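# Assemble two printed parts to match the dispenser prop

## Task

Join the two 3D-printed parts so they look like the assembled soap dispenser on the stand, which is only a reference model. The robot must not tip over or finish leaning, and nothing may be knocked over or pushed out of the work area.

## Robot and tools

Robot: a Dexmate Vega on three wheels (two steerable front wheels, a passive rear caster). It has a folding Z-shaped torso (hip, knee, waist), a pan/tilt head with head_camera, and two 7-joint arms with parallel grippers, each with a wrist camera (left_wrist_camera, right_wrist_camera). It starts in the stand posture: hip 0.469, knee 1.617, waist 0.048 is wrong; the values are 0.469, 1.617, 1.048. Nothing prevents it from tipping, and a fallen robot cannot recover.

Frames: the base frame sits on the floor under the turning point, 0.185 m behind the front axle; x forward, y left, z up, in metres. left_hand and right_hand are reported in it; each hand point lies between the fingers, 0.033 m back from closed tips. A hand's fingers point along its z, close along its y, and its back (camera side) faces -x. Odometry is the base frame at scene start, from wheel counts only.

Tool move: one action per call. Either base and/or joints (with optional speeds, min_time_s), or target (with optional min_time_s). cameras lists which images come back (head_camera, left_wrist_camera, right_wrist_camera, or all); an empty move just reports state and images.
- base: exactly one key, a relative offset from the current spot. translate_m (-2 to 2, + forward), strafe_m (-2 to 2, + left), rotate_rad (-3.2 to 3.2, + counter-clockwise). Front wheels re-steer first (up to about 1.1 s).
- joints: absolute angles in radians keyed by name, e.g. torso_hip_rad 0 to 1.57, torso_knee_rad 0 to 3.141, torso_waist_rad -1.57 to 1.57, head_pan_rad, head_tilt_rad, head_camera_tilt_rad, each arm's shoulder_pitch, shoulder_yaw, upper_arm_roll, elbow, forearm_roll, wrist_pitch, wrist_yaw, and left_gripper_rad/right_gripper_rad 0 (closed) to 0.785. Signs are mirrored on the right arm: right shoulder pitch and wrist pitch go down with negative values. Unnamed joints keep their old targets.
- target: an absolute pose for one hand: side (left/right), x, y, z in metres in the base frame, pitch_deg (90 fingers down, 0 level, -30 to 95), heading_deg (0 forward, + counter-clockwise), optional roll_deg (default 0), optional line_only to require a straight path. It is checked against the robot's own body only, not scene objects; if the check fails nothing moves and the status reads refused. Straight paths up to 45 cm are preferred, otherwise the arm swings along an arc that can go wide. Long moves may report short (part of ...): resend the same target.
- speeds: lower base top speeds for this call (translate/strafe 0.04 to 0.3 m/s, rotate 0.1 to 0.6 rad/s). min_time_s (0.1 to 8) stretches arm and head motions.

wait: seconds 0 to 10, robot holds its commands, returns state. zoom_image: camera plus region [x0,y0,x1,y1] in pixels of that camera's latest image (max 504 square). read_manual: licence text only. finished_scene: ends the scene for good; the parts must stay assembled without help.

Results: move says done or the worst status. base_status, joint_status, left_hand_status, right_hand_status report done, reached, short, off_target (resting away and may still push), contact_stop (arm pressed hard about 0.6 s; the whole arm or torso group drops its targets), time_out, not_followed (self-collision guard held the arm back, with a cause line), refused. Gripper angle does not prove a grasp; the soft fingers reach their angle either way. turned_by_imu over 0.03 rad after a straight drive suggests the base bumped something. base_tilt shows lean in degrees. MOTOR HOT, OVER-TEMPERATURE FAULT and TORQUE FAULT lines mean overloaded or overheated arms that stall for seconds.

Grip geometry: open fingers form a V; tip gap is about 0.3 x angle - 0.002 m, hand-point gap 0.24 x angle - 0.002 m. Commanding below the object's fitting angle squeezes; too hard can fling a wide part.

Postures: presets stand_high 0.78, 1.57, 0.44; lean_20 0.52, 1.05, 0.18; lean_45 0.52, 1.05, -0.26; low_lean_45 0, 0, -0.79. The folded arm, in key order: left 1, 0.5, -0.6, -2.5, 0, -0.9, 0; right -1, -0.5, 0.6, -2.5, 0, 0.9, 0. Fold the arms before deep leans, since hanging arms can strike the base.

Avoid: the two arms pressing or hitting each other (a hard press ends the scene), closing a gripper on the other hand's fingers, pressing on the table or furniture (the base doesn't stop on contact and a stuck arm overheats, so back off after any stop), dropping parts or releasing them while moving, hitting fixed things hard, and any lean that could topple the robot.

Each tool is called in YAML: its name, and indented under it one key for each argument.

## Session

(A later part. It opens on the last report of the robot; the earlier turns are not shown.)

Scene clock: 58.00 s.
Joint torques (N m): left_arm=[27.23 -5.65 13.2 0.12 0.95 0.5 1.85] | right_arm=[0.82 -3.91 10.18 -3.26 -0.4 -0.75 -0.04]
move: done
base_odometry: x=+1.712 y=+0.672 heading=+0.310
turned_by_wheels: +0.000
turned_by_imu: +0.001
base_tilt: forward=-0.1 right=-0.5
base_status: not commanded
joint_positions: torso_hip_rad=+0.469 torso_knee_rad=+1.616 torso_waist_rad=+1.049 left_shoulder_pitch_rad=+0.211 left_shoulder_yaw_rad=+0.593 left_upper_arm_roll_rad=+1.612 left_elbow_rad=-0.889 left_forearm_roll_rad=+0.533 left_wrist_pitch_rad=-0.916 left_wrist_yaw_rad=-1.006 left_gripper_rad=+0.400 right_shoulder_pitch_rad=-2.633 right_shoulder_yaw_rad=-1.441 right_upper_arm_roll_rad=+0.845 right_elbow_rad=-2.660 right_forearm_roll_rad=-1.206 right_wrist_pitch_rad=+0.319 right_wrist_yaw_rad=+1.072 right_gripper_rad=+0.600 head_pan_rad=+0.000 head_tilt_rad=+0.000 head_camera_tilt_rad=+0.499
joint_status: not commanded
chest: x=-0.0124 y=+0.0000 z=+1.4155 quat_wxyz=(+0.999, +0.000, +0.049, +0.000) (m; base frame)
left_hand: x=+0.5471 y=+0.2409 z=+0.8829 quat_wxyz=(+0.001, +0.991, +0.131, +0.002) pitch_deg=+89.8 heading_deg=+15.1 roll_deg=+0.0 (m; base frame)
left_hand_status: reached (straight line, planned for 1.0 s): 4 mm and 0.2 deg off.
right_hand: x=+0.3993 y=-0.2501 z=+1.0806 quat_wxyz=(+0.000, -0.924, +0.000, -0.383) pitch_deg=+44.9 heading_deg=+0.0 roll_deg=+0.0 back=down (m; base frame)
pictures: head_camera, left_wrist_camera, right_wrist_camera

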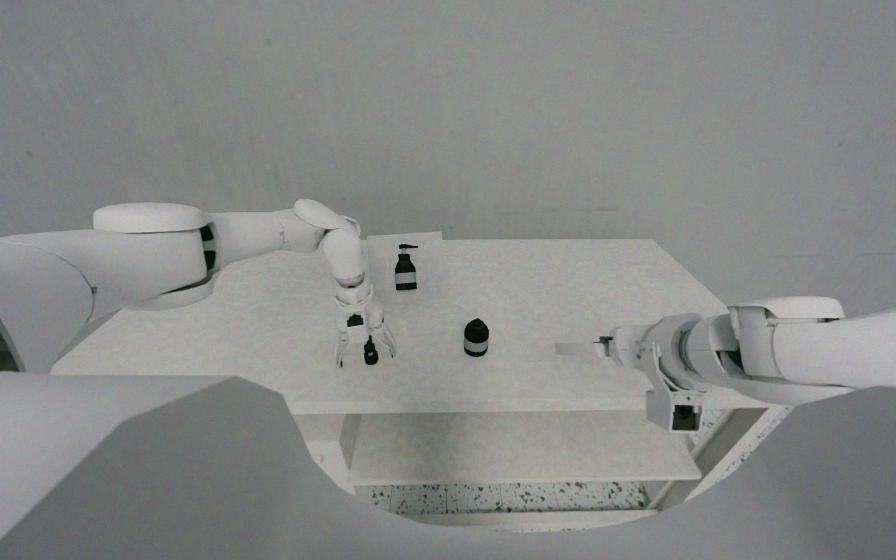

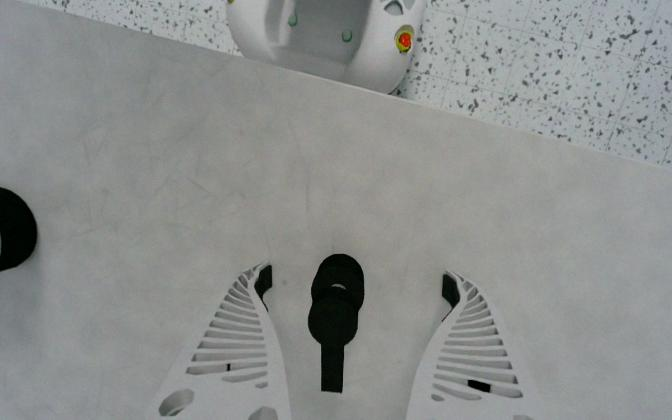

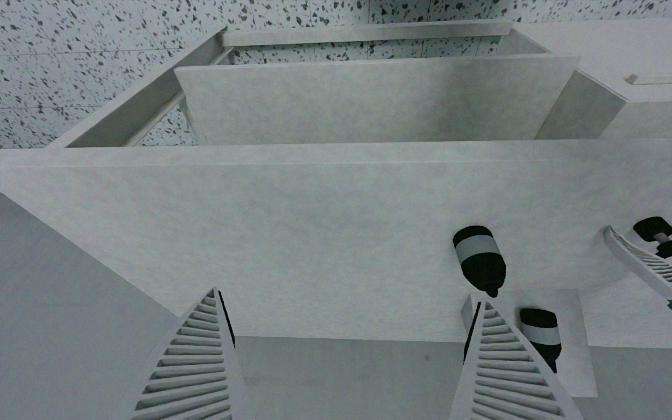

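move:
  target: {"side":"left","x":0.541,"y":0.239,"z":0.906,"pitch_deg":90,"heading_deg":15,"line_only":true}
  cameras: ["left_wrist_camera","head_camera"]

move:
  joints: {"left_gripper_rad":0.1}
  min_time_s: 1.5
  cameras: ["left_wrist_camera","head_camera"]

zoom_image:
  camera: "head_camera"
  region: [310, 290, 430, 390]

zoom_image:
  camera: "left_wrist_camera"
  region: [230, 200, 450, 400]

Scene clock: 60.20 s.
Joint torques (N m): left_arm=[-25.76 2.98 -11.04 -0.42 -0.8 -0.09 0] | right_arm=[0.07 -3.08 9.65 -3.66 -0.53 -1.08 -0.17]
move: done
base_odometry: x=+1.712 y=+0.672 heading=+0.310
turned_by_wheels: +0.000
turned_by_imu: +0.000
base_tilt: forward=-0.1 right=-0.5
base_status: not commanded
joint_positions: torso_hip_rad=+0.469 torso_knee_rad=+1.617 torso_waist_rad=+1.048 left_shoulder_pitch_rad=+0.191 left_shoulder_yaw_rad=+0.657 left_upper_arm_roll_rad=+1.598 left_elbow_rad=-1.013 left_forearm_roll_rad=+0.464 left_wrist_pitch_rad=-0.881 left_wrist_yaw_rad=-1.100 left_gripper_rad=+0.400 right_shoulder_pitch_rad=-2.633 right_shoulder_yaw_rad=-1.441 right_upper_arm_roll_rad=+0.845 right_elbow_rad=-2.660 right_forearm_roll_rad=-1.206 right_wrist_pitch_rad=+0.319 right_wrist_yaw_rad=+1.072 right_gripper_rad=+0.600 head_pan_rad=+0.000 head_tilt_rad=+0.000 head_camera_tilt_rad=+0.499
joint_status: not commanded
chest: x=-0.0114 y=+0.0000 z=+1.4155 quat_wxyz=(+0.999, +0.000, +0.050, +0.000) (m; base frame)
left_hand: x=+0.5415 y=+0.2391 z=+0.9041 quat_wxyz=(+0.000, +0.991, +0.130, -0.001) pitch_deg=+89.9 heading_deg=+15.0 roll_deg=+0.0 (m; base frame)
left_hand_status: reached (straight line, planned for 0.7 s): 2 mm and 0.1 deg off.
right_hand: x=+0.3998 y=-0.2501 z=+1.0800 quat_wxyz=(+0.000, -0.924, +0.000, -0.383) pitch_deg=+45.0 heading_deg=+0.0 roll_deg=+0.0 back=down (m; base frame)
pictures: head_camera, left_wrist_camera

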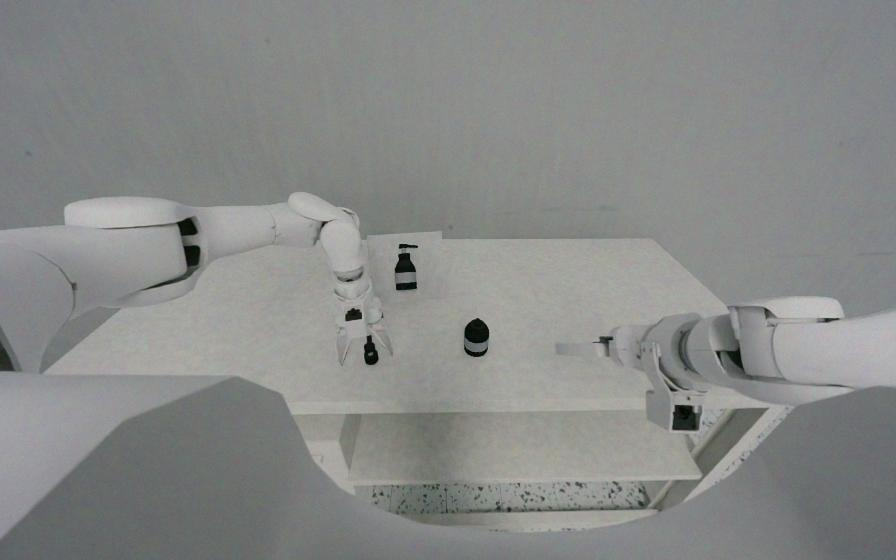

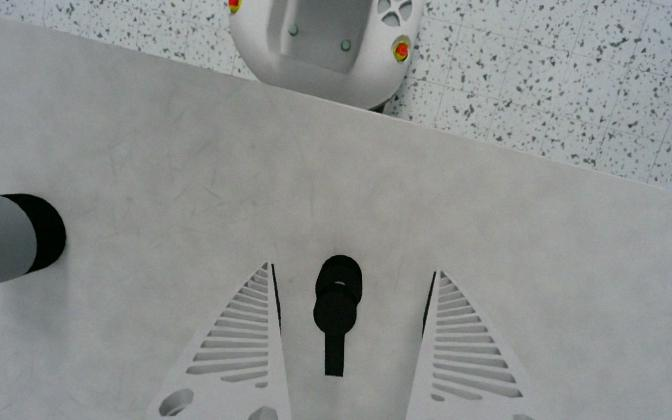

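Scene clock: 61.03 s.
Joint torques (N m): left_arm=[-27.1 3.56 -11.55 -0.79 -1.13 0.61 -0.03] | right_arm=[0.37 -4.25 9.88 -3.78 -0.11 -0.18 -0.06]
move: done
base_odometry: x=+1.712 y=+0.672 heading=+0.310
turned_by_wheels: +0.000
turned_by_imu: +0.000
base_tilt: forward=-0.1 right=-0.7
base_status: not commanded
joint_positions: torso_hip_rad=+0.469 torso_knee_rad=+1.617 torso_waist_rad=+1.048 left_shoulder_pitch_rad=+0.190 left_shoulder_yaw_rad=+0.659 left_upper_arm_roll_rad=+1.597 left_elbow_rad=-1.017 left_forearm_roll_rad=+0.462 left_wrist_pitch_rad=-0.880 left_wrist_yaw_rad=-1.103 left_gripper_rad=+0.100 right_shoulder_pitch_rad=-2.633 right_shoulder_yaw_rad=-1.441 right_upper_arm_roll_rad=+0.845 right_elbow_rad=-2.660 right_forearm_roll_rad=-1.206 right_wrist_pitch_rad=+0.319 right_wrist_yaw_rad=+1.072 right_gripper_rad=+0.600 head_pan_rad=+0.000 head_tilt_rad=+0.000 head_camera_tilt_rad=+0.499
joint_status: all done
chest: x=-0.0114 y=+0.0000 z=+1.4155 quat_wxyz=(+0.999, +0.000, +0.050, +0.000) (m; base frame)
left_hand: x=+0.5412 y=+0.2390 z=+0.9049 quat_wxyz=(+0.000, +0.991, +0.130, -0.001) pitch_deg=+89.9 heading_deg=+15.0 roll_deg=+0.0 (m; base frame)
right_hand: x=+0.3998 y=-0.2501 z=+1.0800 quat_wxyz=(+0.000, -0.924, +0.000, -0.383) pitch_deg=+45.0 heading_deg=+0.0 roll_deg=+0.0 back=down (m; base frame)
pictures: head_camera, left_wrist_camera

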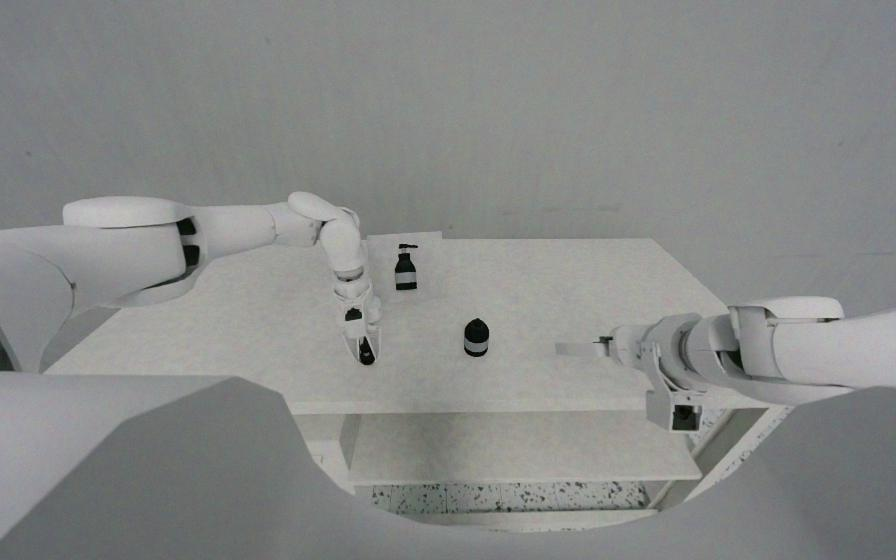

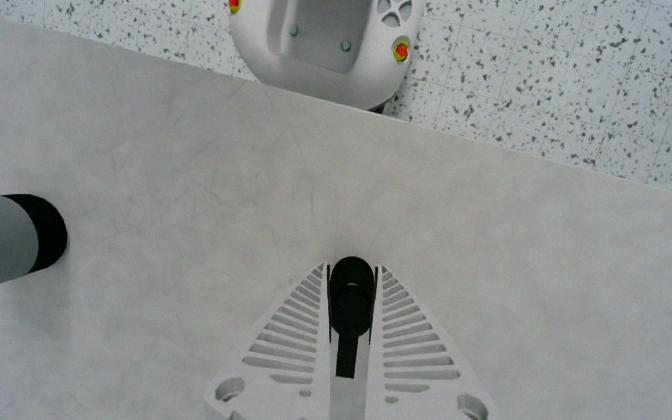

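Scaled by 4.200 from the camera's 896x560 image, which has a finer 960x600 frame.

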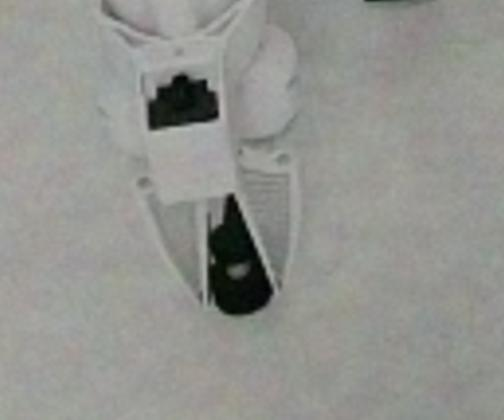

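Scaled by 2.291 from the camera's 672x420 image, which has a finer 960x600 frame.

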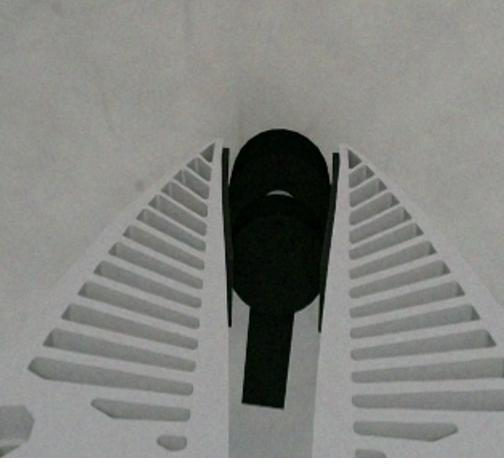

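move:
  joints: {"left_gripper_rad":0.06}

move:
  target: {"side":"left","x":0.5,"y":0.20,"z":1.05,"pitch_deg":90,"heading_deg":15,"line_only":true}
  cameras: ["left_wrist_camera","head_camera"]

zoom_image:
  camera: "left_wrist_camera"
  region: [0, 150, 450, 400]

zoom_image:
  camera: "head_camera"
  region: [310, 230, 510, 380]

Scene clock: 61.67 s.
Joint torques (N m): left_arm=[-27.66 6.01 -10.56 -1.45 -0.92 0.63 -0.25] | right_arm=[-0.41 -4.48 9.35 -3.61 -0.39 -1.01 -0.18]
move: done
base_odometry: x=+1.712 y=+0.672 heading=+0.310
turned_by_wheels: +0.000
turned_by_imu: +0.000
base_tilt: forward=-0.1 right=-0.6
base_status: not commanded
joint_positions: torso_hip_rad=+0.469 torso_knee_rad=+1.617 torso_waist_rad=+1.048 left_shoulder_pitch_rad=+0.190 left_shoulder_yaw_rad=+0.660 left_upper_arm_roll_rad=+1.597 left_elbow_rad=-1.018 left_forearm_roll_rad=+0.461 left_wrist_pitch_rad=-0.880 left_wrist_yaw_rad=-1.103 left_gripper_rad=+0.060 right_shoulder_pitch_rad=-2.633 right_shoulder_yaw_rad=-1.441 right_upper_arm_roll_rad=+0.845 right_elbow_rad=-2.660 right_forearm_roll_rad=-1.206 right_wrist_pitch_rad=+0.319 right_wrist_yaw_rad=+1.072 right_gripper_rad=+0.600 head_pan_rad=+0.000 head_tilt_rad=+0.000 head_camera_tilt_rad=+0.499
joint_status: all done
chest: x=-0.0114 y=+0.0000 z=+1.4155 quat_wxyz=(+0.999, +0.000, +0.050, +0.000) (m; base frame)
left_hand: x=+0.5412 y=+0.2390 z=+0.9051 quat_wxyz=(+0.000, +0.991, +0.130, -0.001) pitch_deg=+89.9 heading_deg=+15.0 roll_deg=+0.0 (m; base frame)
right_hand: x=+0.3998 y=-0.2501 z=+1.0800 quat_wxyz=(+0.000, -0.924, +0.000, -0.383) pitch_deg=+45.0 heading_deg=+0.0 roll_deg=+0.0 back=down (m; base frame)
pictures: none

Scene clock: 65.43 s.
Joint torques (N m): left_arm=[-24.93 2.5 -8.66 0.86 -0.87 -0.16 0.52] | right_arm=[1.19 -3.16 9.42 -3.67 -0.38 -1.07 -0.05]
move: done
base_odometry: x=+1.712 y=+0.672 heading=+0.310
turned_by_wheels: +0.000
turned_by_imu: +0.001
base_tilt: forward=-0.1 right=-0.6
base_status: not commanded
joint_positions: torso_hip_rad=+0.469 torso_knee_rad=+1.617 torso_waist_rad=+1.048 left_shoulder_pitch_rad=-0.186 left_shoulder_yaw_rad=+0.857 left_upper_arm_roll_rad=+1.819 left_elbow_rad=-1.564 left_forearm_roll_rad=+0.070 left_wrist_pitch_rad=-0.602 left_wrist_yaw_rad=-1.347 left_gripper_rad=+0.060 right_shoulder_pitch_rad=-2.633 right_shoulder_yaw_rad=-1.441 right_upper_arm_roll_rad=+0.845 right_elbow_rad=-2.660 right_forearm_roll_rad=-1.206 right_wrist_pitch_rad=+0.319 right_wrist_yaw_rad=+1.072 right_gripper_rad=+0.600 head_pan_rad=+0.000 head_tilt_rad=+0.000 head_camera_tilt_rad=+0.499
joint_status: not commanded
chest: x=-0.0114 y=+0.0000 z=+1.4155 quat_wxyz=(+0.999, +0.000, +0.050, +0.000) (m; base frame)
left_hand: x=+0.5007 y=+0.2000 z=+1.0488 quat_wxyz=(+0.000, +0.991, +0.130, +0.000) pitch_deg=+90.0 heading_deg=+15.0 roll_deg=+0.0 (m; base frame)
left_hand_status: reached (straight line, planned for 2.3 s): 1 mm and 0.1 deg off.
right_hand: x=+0.3998 y=-0.2501 z=+1.0800 quat_wxyz=(+0.000, -0.924, +0.000, -0.383) pitch_deg=+45.0 heading_deg=+0.0 roll_deg=+0.0 back=down (m; base frame)
pictures: head_camera, left_wrist_camera

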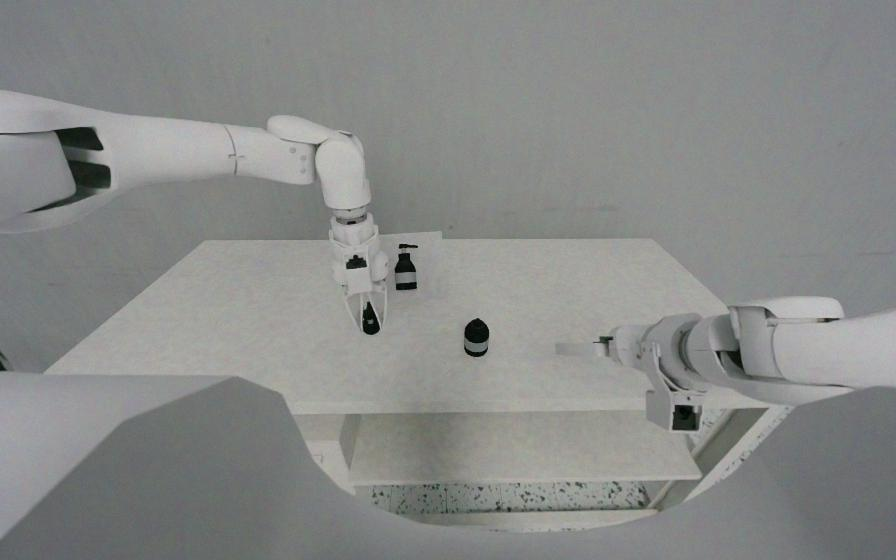

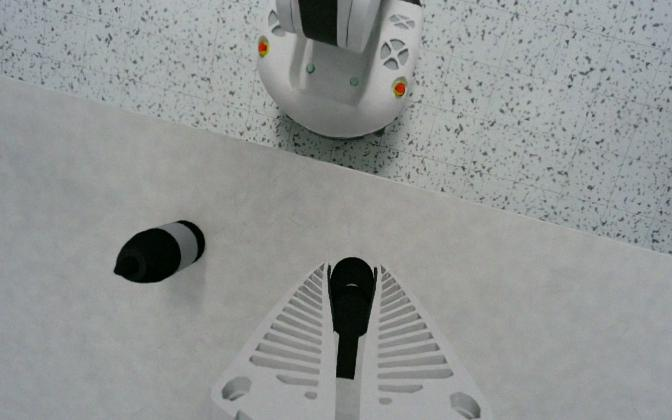

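Scaled by 1.120 from the camera's 672x420 image, which has a finer 960x600 frame.

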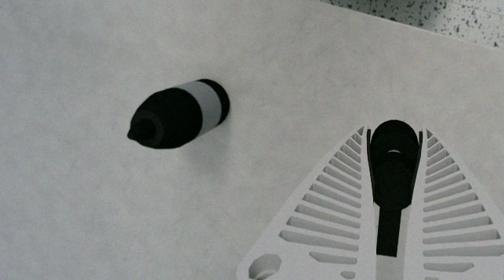

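Scaled by 2.520 from the camera's 896x560 image, which has a finer 960x600 frame.

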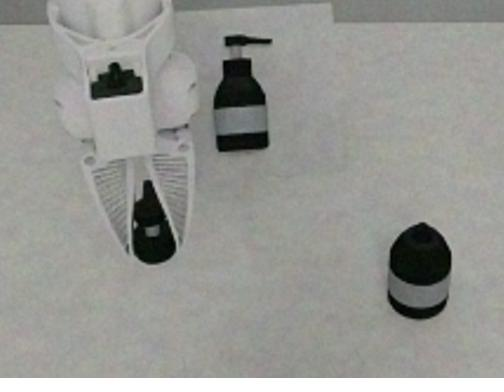

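move:
  target: {"side":"left","x":0.5,"y":0.20,"z":1.08,"pitch_deg":90,"heading_deg":-80,"line_only":true}
  cameras: ["left_wrist_camera","head_camera"]

Scene clock: 72.83 s.
Joint torques (N m): left_arm=[-18.23 -3.97 -13.39 0.66 0.63 0.44 0.16] | right_arm=[-0.01 -3.66 9.28 -2.43 -0.28 -0.37 -0.32]
move: done
base_odometry: x=+1.712 y=+0.672 heading=+0.310
turned_by_wheels: +0.000
turned_by_imu: +0.001
base_tilt: forward=-0.2 right=-0.5
base_status: not commanded
joint_positions: torso_hip_rad=+0.469 torso_knee_rad=+1.617 torso_waist_rad=+1.048 left_shoulder_pitch_rad=-0.266 left_shoulder_yaw_rad=+0.817 left_upper_arm_roll_rad=+1.801 left_elbow_rad=-1.827 left_forearm_roll_rad=-0.381 left_wrist_pitch_rad=+1.141 left_wrist_yaw_rad=-1.245 left_gripper_rad=+0.060 right_shoulder_pitch_rad=-2.633 right_shoulder_yaw_rad=-1.441 right_upper_arm_roll_rad=+0.845 right_elbow_rad=-2.660 right_forearm_roll_rad=-1.206 right_wrist_pitch_rad=+0.319 right_wrist_yaw_rad=+1.072 right_gripper_rad=+0.600 head_pan_rad=+0.000 head_tilt_rad=+0.000 head_camera_tilt_rad=+0.499
joint_status: not commanded
chest: x=-0.0114 y=+0.0000 z=+1.4155 quat_wxyz=(+0.999, +0.000, +0.050, +0.000) (m; base frame)
left_hand: x=+0.5001 y=+0.2000 z=+1.0799 quat_wxyz=(+0.000, +0.644, +0.765, +0.000) pitch_deg=+90.0 heading_deg=-80.2 roll_deg=+0.0 (m; base frame)
left_hand_status: reached (straight line, planned for 5.8 s): 0 mm and 0.2 deg off.
right_hand: x=+0.3998 y=-0.2501 z=+1.0800 quat_wxyz=(+0.000, -0.924, +0.000, -0.383) pitch_deg=+45.0 heading_deg=+0.0 roll_deg=+0.0 back=down (m; base frame)
pictures: head_camera, left_wrist_camera

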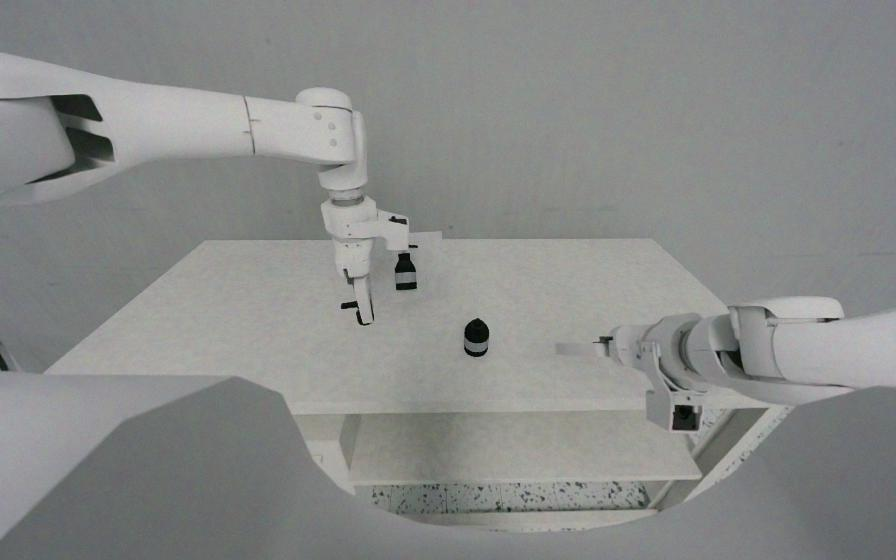

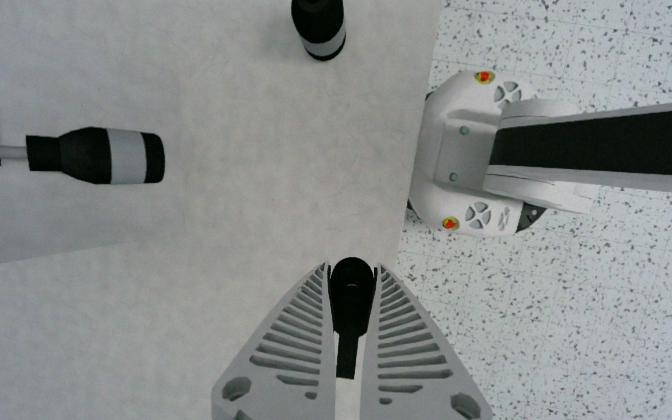

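move:
  target: {"side":"left","x":0.53,"y":0.12,"z":1.08,"pitch_deg":90,"heading_deg":20,"line_only":true}

move:
  target: {"side":"left","x":0.55,"y":0.05,"z":1.08,"pitch_deg":90,"heading_deg":-30,"line_only":true}

move:
  target: {"side":"left","x":0.55,"y":0.05,"z":1.08,"pitch_deg":90,"heading_deg":-80,"line_only":true}
  cameras: ["left_wrist_camera","head_camera"]

Scene clock: 80.53 s.
Joint torques (N m): left_arm=[-19.68 0.02 -12.7 1.11 -0.36 -0.28 0.21] | right_arm=[-0.78 -4.08 9.45 -2.53 -0.42 0.14 -0.07]
move: done
base_odometry: x=+1.712 y=+0.672 heading=+0.310
turned_by_wheels: +0.000
turned_by_imu: +0.001
base_tilt: forward=-0.1 right=-0.7
base_status: not commanded
joint_positions: torso_hip_rad=+0.469 torso_knee_rad=+1.617 torso_waist_rad=+1.048 left_shoulder_pitch_rad=-0.297 left_shoulder_yaw_rad=+0.584 left_upper_arm_roll_rad=+1.920 left_elbow_rad=-1.399 left_forearm_roll_rad=-0.109 left_wrist_pitch_rad=-0.443 left_wrist_yaw_rad=-1.345 left_gripper_rad=+0.060 right_shoulder_pitch_rad=-2.633 right_shoulder_yaw_rad=-1.441 right_upper_arm_roll_rad=+0.845 right_elbow_rad=-2.660 right_forearm_roll_rad=-1.206 right_wrist_pitch_rad=+0.319 right_wrist_yaw_rad=+1.072 right_gripper_rad=+0.600 head_pan_rad=+0.000 head_tilt_rad=+0.000 head_camera_tilt_rad=+0.499
joint_status: not commanded
chest: x=-0.0114 y=+0.0000 z=+1.4155 quat_wxyz=(+0.999, +0.000, +0.050, +0.000) (m; base frame)
left_hand: x=+0.5299 y=+0.1203 z=+1.0800 quat_wxyz=(+0.000, +0.984, +0.176, +0.000) pitch_deg=+90.0 heading_deg=+20.2 roll_deg=+0.0 (m; base frame)
left_hand_status: reached (straight line, planned for 5.3 s): 0 mm and 0.2 deg off.
right_hand: x=+0.3998 y=-0.2501 z=+1.0800 quat_wxyz=(+0.000, -0.924, +0.000, -0.383) pitch_deg=+45.0 heading_deg=+0.0 roll_deg=+0.0 back=down (m; base frame)
pictures: none

Scene clock: 89.40 s.
Joint torques (N m): left_arm=[-28.19 0.14 -2.01 8.4 0.12 -0.5 0.51] | right_arm=[-0.25 -4.37 9.93 -2.41 -0.53 -1.05 -0.08]
move: done
base_odometry: x=+1.712 y=+0.672 heading=+0.310
turned_by_wheels: +0.000
turned_by_imu: +0.001
base_tilt: forward=-0.1 right=-0.6
base_status: not commanded
joint_positions: torso_hip_rad=+0.469 torso_knee_rad=+1.617 torso_waist_rad=+1.048 left_shoulder_pitch_rad=-0.457 left_shoulder_yaw_rad=-0.193 left_upper_arm_roll_rad=+2.597 left_elbow_rad=-0.611 left_forearm_roll_rad=+0.687 left_wrist_pitch_rad=-1.366 left_wrist_yaw_rad=+0.231 left_gripper_rad=+0.060 right_shoulder_pitch_rad=-2.633 right_shoulder_yaw_rad=-1.441 right_upper_arm_roll_rad=+0.845 right_elbow_rad=-2.660 right_forearm_roll_rad=-1.206 right_wrist_pitch_rad=+0.319 right_wrist_yaw_rad=+1.072 right_gripper_rad=+0.600 head_pan_rad=+0.000 head_tilt_rad=+0.000 head_camera_tilt_rad=+0.499
joint_status: not commanded
chest: x=-0.0114 y=+0.0000 z=+1.4155 quat_wxyz=(+0.999, +0.000, +0.050, +0.000) (m; base frame)
left_hand: x=+0.5500 y=+0.0499 z=+1.0798 quat_wxyz=(+0.000, +0.966, -0.258, +0.000) pitch_deg=+90.0 heading_deg=-29.9 roll_deg=+0.0 (m; base frame)
left_hand_status: reached (straight line, planned for 7.4 s): 0 mm and 0.1 deg off.
right_hand: x=+0.3998 y=-0.2501 z=+1.0800 quat_wxyz=(+0.000, -0.924, +0.000, -0.383) pitch_deg=+45.0 heading_deg=+0.0 roll_deg=+0.0 back=down (m; base frame)
pictures: none

Scene clock: 94.23 s.
Joint torques (N m): left_arm=[-26.49 4.75 -2.34 6.18 0.48 -0.17 0.07] | right_arm=[-0.55 -2.76 9.91 -2.98 -0.48 -0.45 -0.06]
move: done
base_odometry: x=+1.712 y=+0.672 heading=+0.310
turned_by_wheels: +0.000
turned_by_imu: +0.001
base_tilt: forward=-0.1 right=-0.6
base_status: not commanded
joint_positions: torso_hip_rad=+0.469 torso_knee_rad=+1.617 torso_waist_rad=+1.048 left_shoulder_pitch_rad=-0.644 left_shoulder_yaw_rad=-0.099 left_upper_arm_roll_rad=+2.608 left_elbow_rad=-1.149 left_forearm_roll_rad=+1.577 left_wrist_pitch_rad=-0.672 left_wrist_yaw_rad=+0.902 left_gripper_rad=+0.060 right_shoulder_pitch_rad=-2.633 right_shoulder_yaw_rad=-1.441 right_upper_arm_roll_rad=+0.845 right_elbow_rad=-2.660 right_forearm_roll_rad=-1.206 right_wrist_pitch_rad=+0.319 right_wrist_yaw_rad=+1.072 right_gripper_rad=+0.600 head_pan_rad=+0.000 head_tilt_rad=+0.000 head_camera_tilt_rad=+0.499
joint_status: not commanded
chest: x=-0.0114 y=+0.0000 z=+1.4155 quat_wxyz=(+0.999, +0.000, +0.050, +0.000) (m; base frame)
left_hand: x=+0.5503 y=+0.0498 z=+1.0800 quat_wxyz=(+0.000, +0.768, -0.640, +0.000) pitch_deg=+90.0 heading_deg=-79.7 roll_deg=+0.0 (m; base frame)
left_hand_status: reached (straight line, planned for 3.4 s): 0 mm and 0.3 deg off.
right_hand: x=+0.3998 y=-0.2501 z=+1.0800 quat_wxyz=(+0.000, -0.924, +0.000, -0.383) pitch_deg=+45.0 heading_deg=+0.0 roll_deg=+0.0 back=down (m; base frame)
pictures: head_camera, left_wrist_camera

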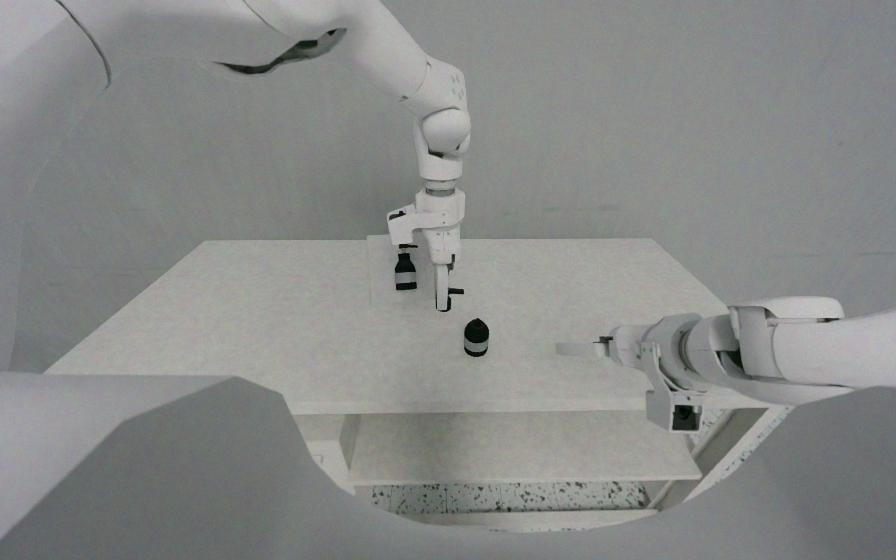

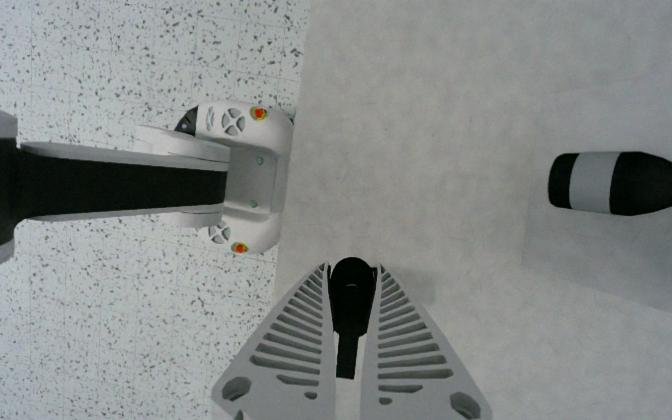

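move:
  target: {"side":"left","x":0.54,"y":-0.09,"z":1.10,"pitch_deg":90,"heading_deg":-80,"line_only":true}
  cameras: ["left_wrist_camera","head_camera","right_wrist_camera"]

zoom_image:
  camera: "left_wrist_camera"
  region: [270, 80, 520, 330]

Scene clock: 94.73 s.
Joint torques (N m): left_arm=[-28.15 4.4 -2.01 5.23 0.41 -0.15 0.09] | right_arm=[0.53 -4.51 10.37 -2.7 -0.26 -0.28 -0.12]
move: refused
base_odometry: x=+1.712 y=+0.672 heading=+0.310
turned_by_wheels: +0.000
turned_by_imu: +0.000
base_tilt: forward=-0.2 right=-0.5
base_status: not commanded
joint_positions: torso_hip_rad=+0.469 torso_knee_rad=+1.617 torso_waist_rad=+1.048 left_shoulder_pitch_rad=-0.645 left_shoulder_yaw_rad=-0.098 left_upper_arm_roll_rad=+2.608 left_elbow_rad=-1.150 left_forearm_roll_rad=+1.580 left_wrist_pitch_rad=-0.668 left_wrist_yaw_rad=+0.904 left_gripper_rad=+0.060 right_shoulder_pitch_rad=-2.633 right_shoulder_yaw_rad=-1.441 right_upper_arm_roll_rad=+0.845 right_elbow_rad=-2.660 right_forearm_roll_rad=-1.206 right_wrist_pitch_rad=+0.319 right_wrist_yaw_rad=+1.072 right_gripper_rad=+0.600 head_pan_rad=+0.000 head_tilt_rad=+0.000 head_camera_tilt_rad=+0.499
joint_status: not commanded
chest: x=-0.0114 y=+0.0000 z=+1.4155 quat_wxyz=(+0.999, +0.000, +0.050, +0.000) (m; base frame)
left_hand: x=+0.5500 y=+0.0498 z=+1.0799 quat_wxyz=(+0.000, +0.767, -0.642, +0.000) pitch_deg=+90.0 heading_deg=-79.9 roll_deg=+0.0 (m; base frame)
left_hand_status: refused: no posture of the arm gets there (left_shoulder_yaw_rad and left_wrist_yaw_rad at their limits): the closest leaves the hand 3.2 cm and 5 deg from the pose. Nothing moved. At pitch 75 a posture exists at this place; the way there is not checked.
right_hand: x=+0.3998 y=-0.2501 z=+1.0800 quat_wxyz=(+0.000, -0.924, +0.000, -0.383) pitch_deg=+45.0 heading_deg=+0.0 roll_deg=+0.0 back=down (m; base frame)
pictures: head_camera, left_wrist_camera, right_wrist_camera

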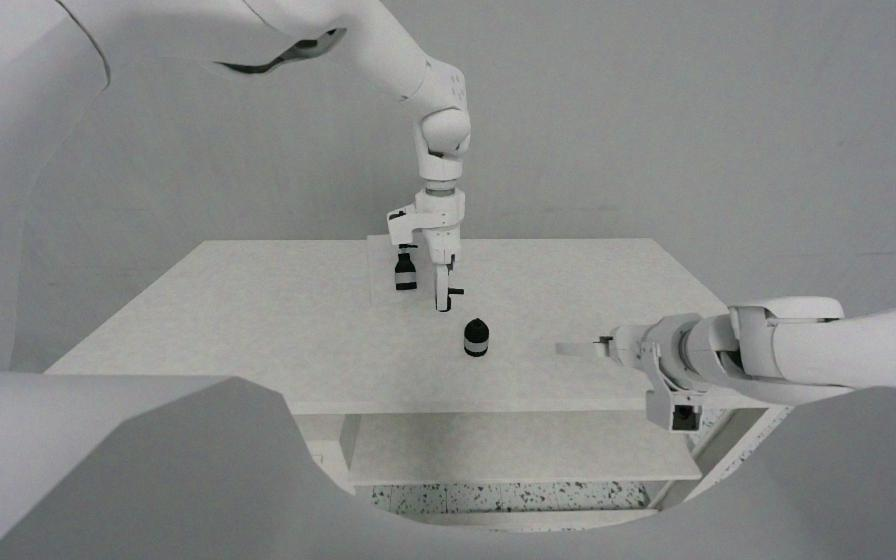

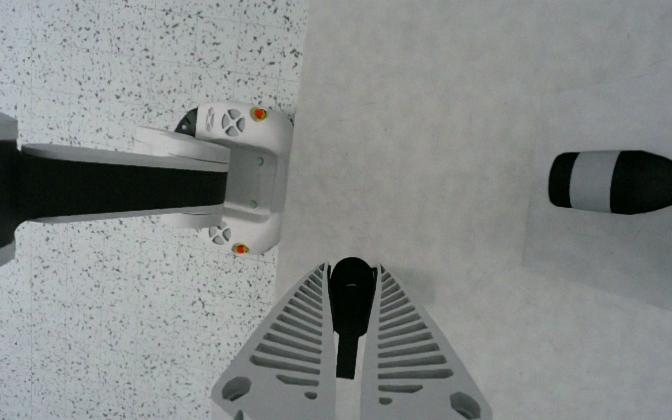

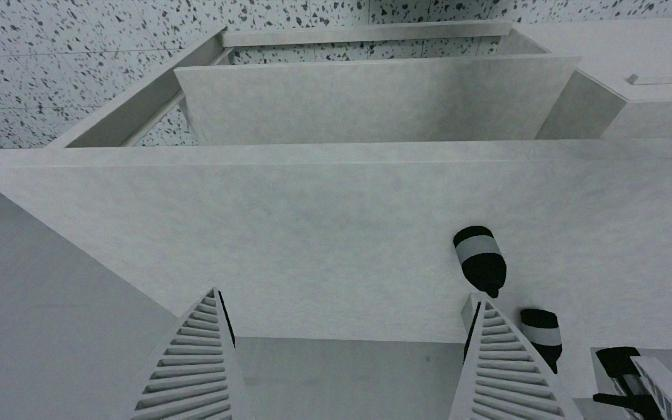

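Scaled by 2.016 from the camera's 672x420 image, which has a finer 960x600 frame.

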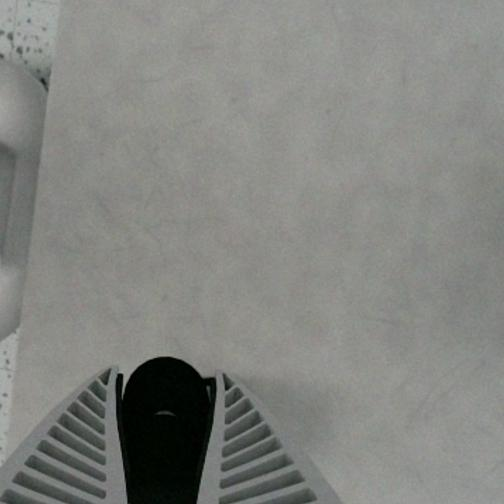

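move:
  base: {"strafe_m":-0.085}
  speeds: {"strafe_m":0.06}

move:
  target: {"side":"left","x":0.572,"y":0.071,"z":1.08,"pitch_deg":90,"heading_deg":-80,"line_only":true}
  cameras: ["left_wrist_camera","head_camera","right_wrist_camera"]

zoom_image:
  camera: "head_camera"
  region: [380, 240, 500, 370]

zoom_image:
  camera: "right_wrist_camera"
  region: [470, 200, 672, 420]

Scene clock: 98.47 s.
Joint torques (N m): left_arm=[-26.16 5.45 -1.75 6.21 0.3 0.14 0.23] | right_arm=[-0.57 -4.8 10.1 -4.29 -0.32 -0.76 0]
move: done
base_odometry: x=+1.738 y=+0.591 heading=+0.311
turned_by_wheels: +0.000
turned_by_imu: +0.001
base_tilt: forward=-0.1 right=-0.4
base_status: done
joint_positions: torso_hip_rad=+0.469 torso_knee_rad=+1.617 torso_waist_rad=+1.048 left_shoulder_pitch_rad=-0.645 left_shoulder_yaw_rad=-0.098 left_upper_arm_roll_rad=+2.609 left_elbow_rad=-1.151 left_forearm_roll_rad=+1.581 left_wrist_pitch_rad=-0.667 left_wrist_yaw_rad=+0.904 left_gripper_rad=+0.060 right_shoulder_pitch_rad=-2.633 right_shoulder_yaw_rad=-1.441 right_upper_arm_roll_rad=+0.845 right_elbow_rad=-2.660 right_forearm_roll_rad=-1.206 right_wrist_pitch_rad=+0.319 right_wrist_yaw_rad=+1.072 right_gripper_rad=+0.600 head_pan_rad=+0.000 head_tilt_rad=+0.000 head_camera_tilt_rad=+0.499
joint_status: not commanded
chest: x=-0.0113 y=+0.0000 z=+1.4155 quat_wxyz=(+0.999, +0.000, +0.050, +0.000) (m; base frame)
left_hand: x=+0.5500 y=+0.0499 z=+1.0799 quat_wxyz=(+0.000, +0.766, -0.643, +0.000) pitch_deg=+90.0 heading_deg=-80.0 roll_deg=+0.0 (m; base frame)
right_hand: x=+0.3999 y=-0.2501 z=+1.0800 quat_wxyz=(+0.000, -0.924, +0.000, -0.383) pitch_deg=+45.0 heading_deg=+0.0 roll_deg=+0.0 back=down (m; base frame)
pictures: none

Scene clock: 100.23 s.
Joint torques (N m): left_arm=[-20.57 5.5 -1.59 8.12 0.67 0.34 0.21] | right_arm=[0.67 -3.44 9.52 -3.69 -0.33 -0.45 -0.22]
move: done
base_odometry: x=+1.738 y=+0.591 heading=+0.311
turned_by_wheels: +0.000
turned_by_imu: +0.000
base_tilt: forward=-0.2 right=-0.6
base_status: not commanded
joint_positions: torso_hip_rad=+0.469 torso_knee_rad=+1.617 torso_waist_rad=+1.048 left_shoulder_pitch_rad=-0.603 left_shoulder_yaw_rad=-0.088 left_upper_arm_roll_rad=+2.648 left_elbow_rad=-1.059 left_forearm_roll_rad=+1.636 left_wrist_pitch_rad=-0.619 left_wrist_yaw_rad=+0.978 left_gripper_rad=+0.060 right_shoulder_pitch_rad=-2.633 right_shoulder_yaw_rad=-1.441 right_upper_arm_roll_rad=+0.845 right_elbow_rad=-2.660 right_forearm_roll_rad=-1.206 right_wrist_pitch_rad=+0.319 right_wrist_yaw_rad=+1.072 right_gripper_rad=+0.600 head_pan_rad=+0.000 head_tilt_rad=+0.000 head_camera_tilt_rad=+0.499
joint_status: not commanded
chest: x=-0.0113 y=+0.0000 z=+1.4155 quat_wxyz=(+0.999, +0.000, +0.050, +0.000) (m; base frame)
left_hand: x=+0.5709 y=+0.0696 z=+1.0801 quat_wxyz=(+0.000, +0.766, -0.643, +0.000) pitch_deg=+90.0 heading_deg=-80.0 roll_deg=+0.0 (m; base frame)
left_hand_status: reached (straight line, planned for 0.6 s): 2 mm and 0.0 deg off.
right_hand: x=+0.3999 y=-0.2501 z=+1.0800 quat_wxyz=(+0.000, -0.924, +0.000, -0.383) pitch_deg=+45.0 heading_deg=+0.0 roll_deg=+0.0 back=down (m; base frame)
pictures: head_camera, left_wrist_camera, right_wrist_camera

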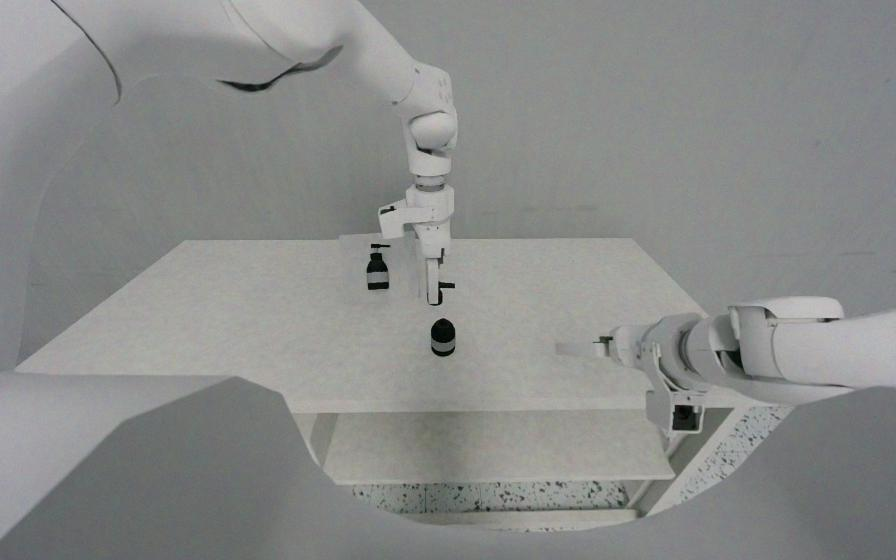

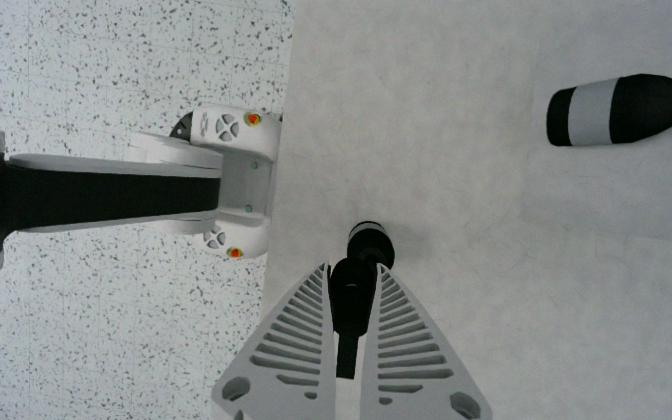

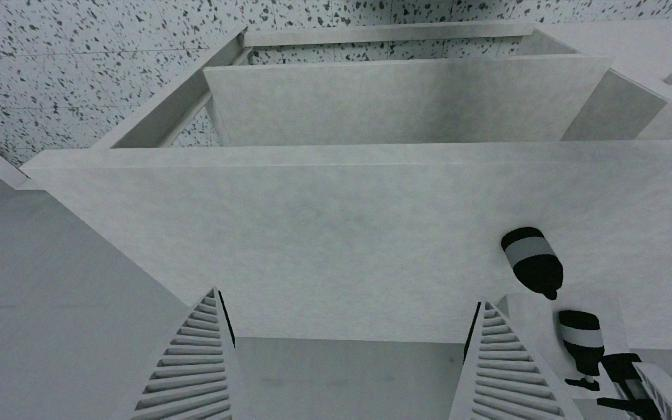

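Scaled by 3.877 from the camera's 896x560 image, which has a finer 960x600 frame.

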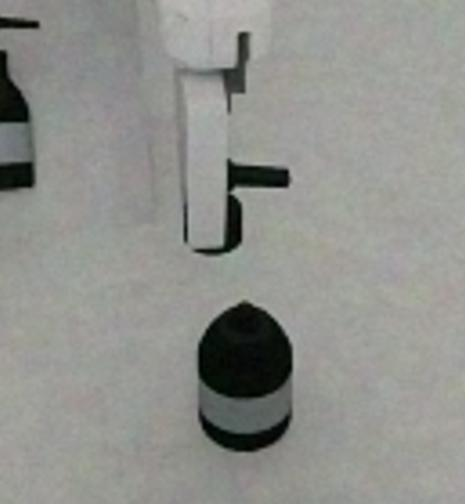

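Scaled by 2.291 from the camera's 672x420 image, which has a finer 960x600 frame.

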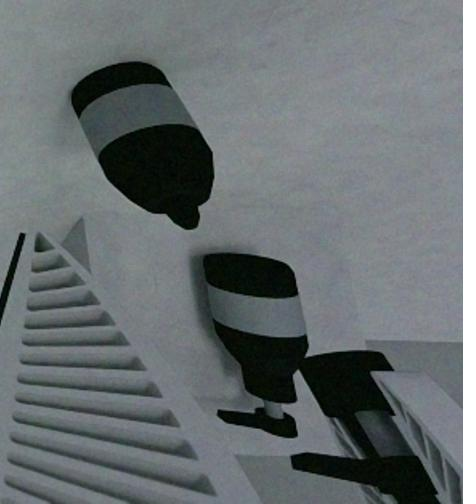

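move:
  target: {"side":"left","x":0.585,"y":0.051,"z":1.04,"pitch_deg":90,"heading_deg":-80,"line_only":true}
  cameras: ["left_wrist_camera","head_camera","right_wrist_camera"]

zoom_image:
  camera: "head_camera"
  region: [395, 270, 485, 360]

zoom_image:
  camera: "right_wrist_camera"
  region: [470, 200, 672, 420]

zoom_image:
  camera: "left_wrist_camera"
  region: [270, 200, 430, 360]

Scene clock: 103.13 s.
Joint torques (N m): left_arm=[-21.43 -2.63 -0.79 6.65 0.16 -1.26 0.25] | right_arm=[0.49 -2.57 9.66 -3.34 -0.52 -0.71 -0.04]
move: done
base_odometry: x=+1.738 y=+0.591 heading=+0.311
turned_by_wheels: +0.000
turned_by_imu: +0.000
base_tilt: forward=-0.1 right=-0.6
base_status: not commanded
joint_positions: torso_hip_rad=+0.469 torso_knee_rad=+1.617 torso_waist_rad=+1.048 left_shoulder_pitch_rad=-0.449 left_shoulder_yaw_rad=-0.165 left_upper_arm_roll_rad=+2.663 left_elbow_rad=-0.854 left_forearm_roll_rad=+1.665 left_wrist_pitch_rad=-0.619 left_wrist_yaw_rad=+1.019 left_gripper_rad=+0.060 right_shoulder_pitch_rad=-2.633 right_shoulder_yaw_rad=-1.441 right_upper_arm_roll_rad=+0.845 right_elbow_rad=-2.660 right_forearm_roll_rad=-1.206 right_wrist_pitch_rad=+0.319 right_wrist_yaw_rad=+1.072 right_gripper_rad=+0.600 head_pan_rad=+0.000 head_tilt_rad=+0.000 head_camera_tilt_rad=+0.499
joint_status: not commanded
chest: x=-0.0113 y=+0.0000 z=+1.4155 quat_wxyz=(+0.999, +0.000, +0.050, +0.000) (m; base frame)
left_hand: x=+0.5847 y=+0.0514 z=+1.0410 quat_wxyz=(+0.000, +0.766, -0.643, +0.000) pitch_deg=+90.0 heading_deg=-80.0 roll_deg=+0.0 (m; base frame)
left_hand_status: reached (straight line, planned for 1.0 s): 1 mm and 0.0 deg off.
right_hand: x=+0.3999 y=-0.2501 z=+1.0800 quat_wxyz=(+0.000, -0.924, +0.000, -0.383) pitch_deg=+45.0 heading_deg=+0.0 roll_deg=+0.0 back=down (m; base frame)
pictures: head_camera, left_wrist_camera, right_wrist_camera

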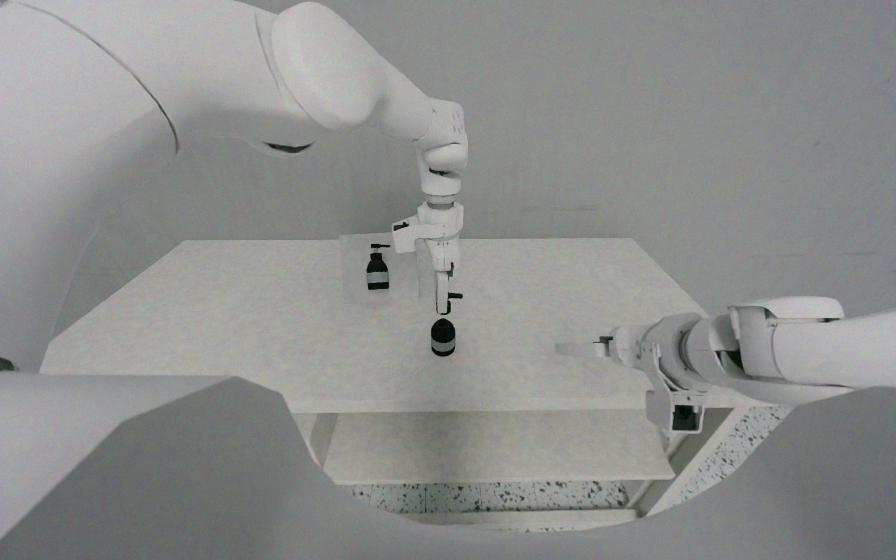

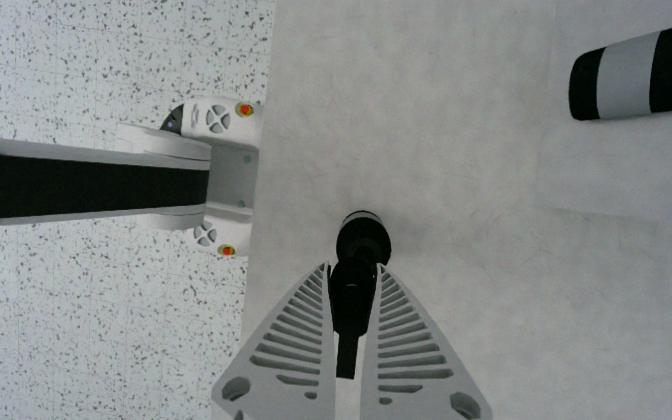

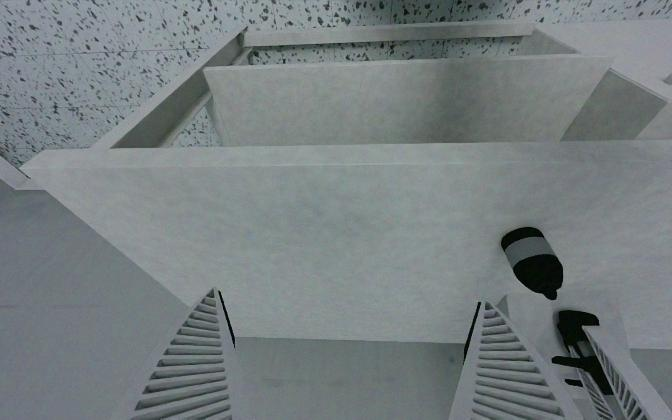

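Scaled by 5.600 from the camera's 896x560 image, which has a finer 960x600 frame.

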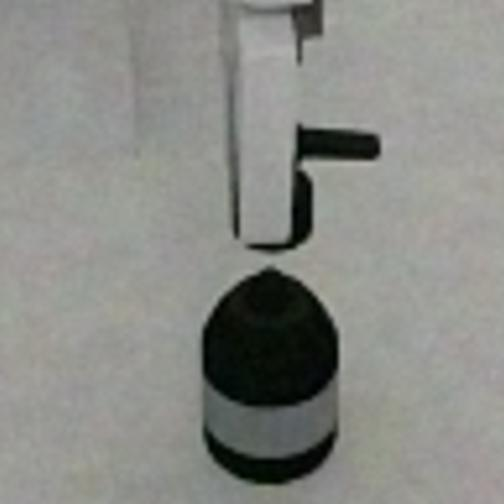

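Scaled by 2.291 from the camera's 672x420 image, which has a finer 960x600 frame.

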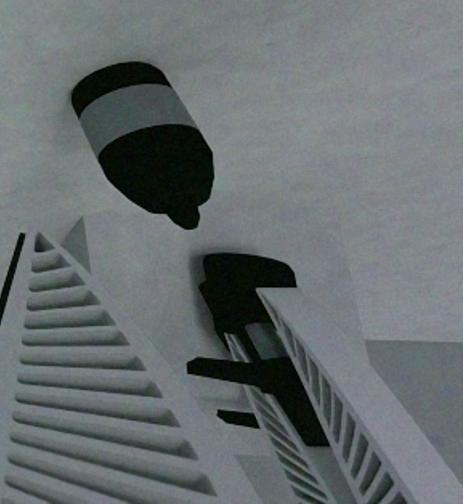

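Scaled by 3.150 from the camera's 672x420 image, which has a finer 960x600 frame.

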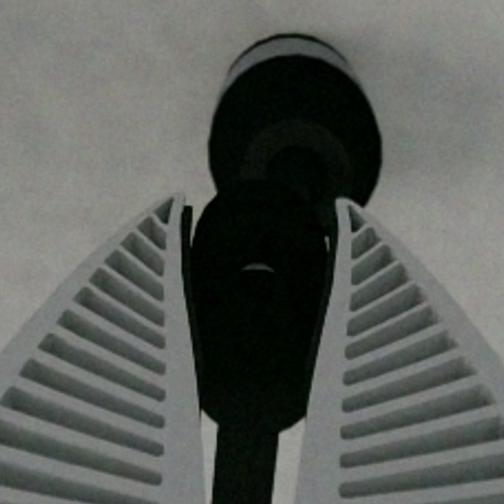

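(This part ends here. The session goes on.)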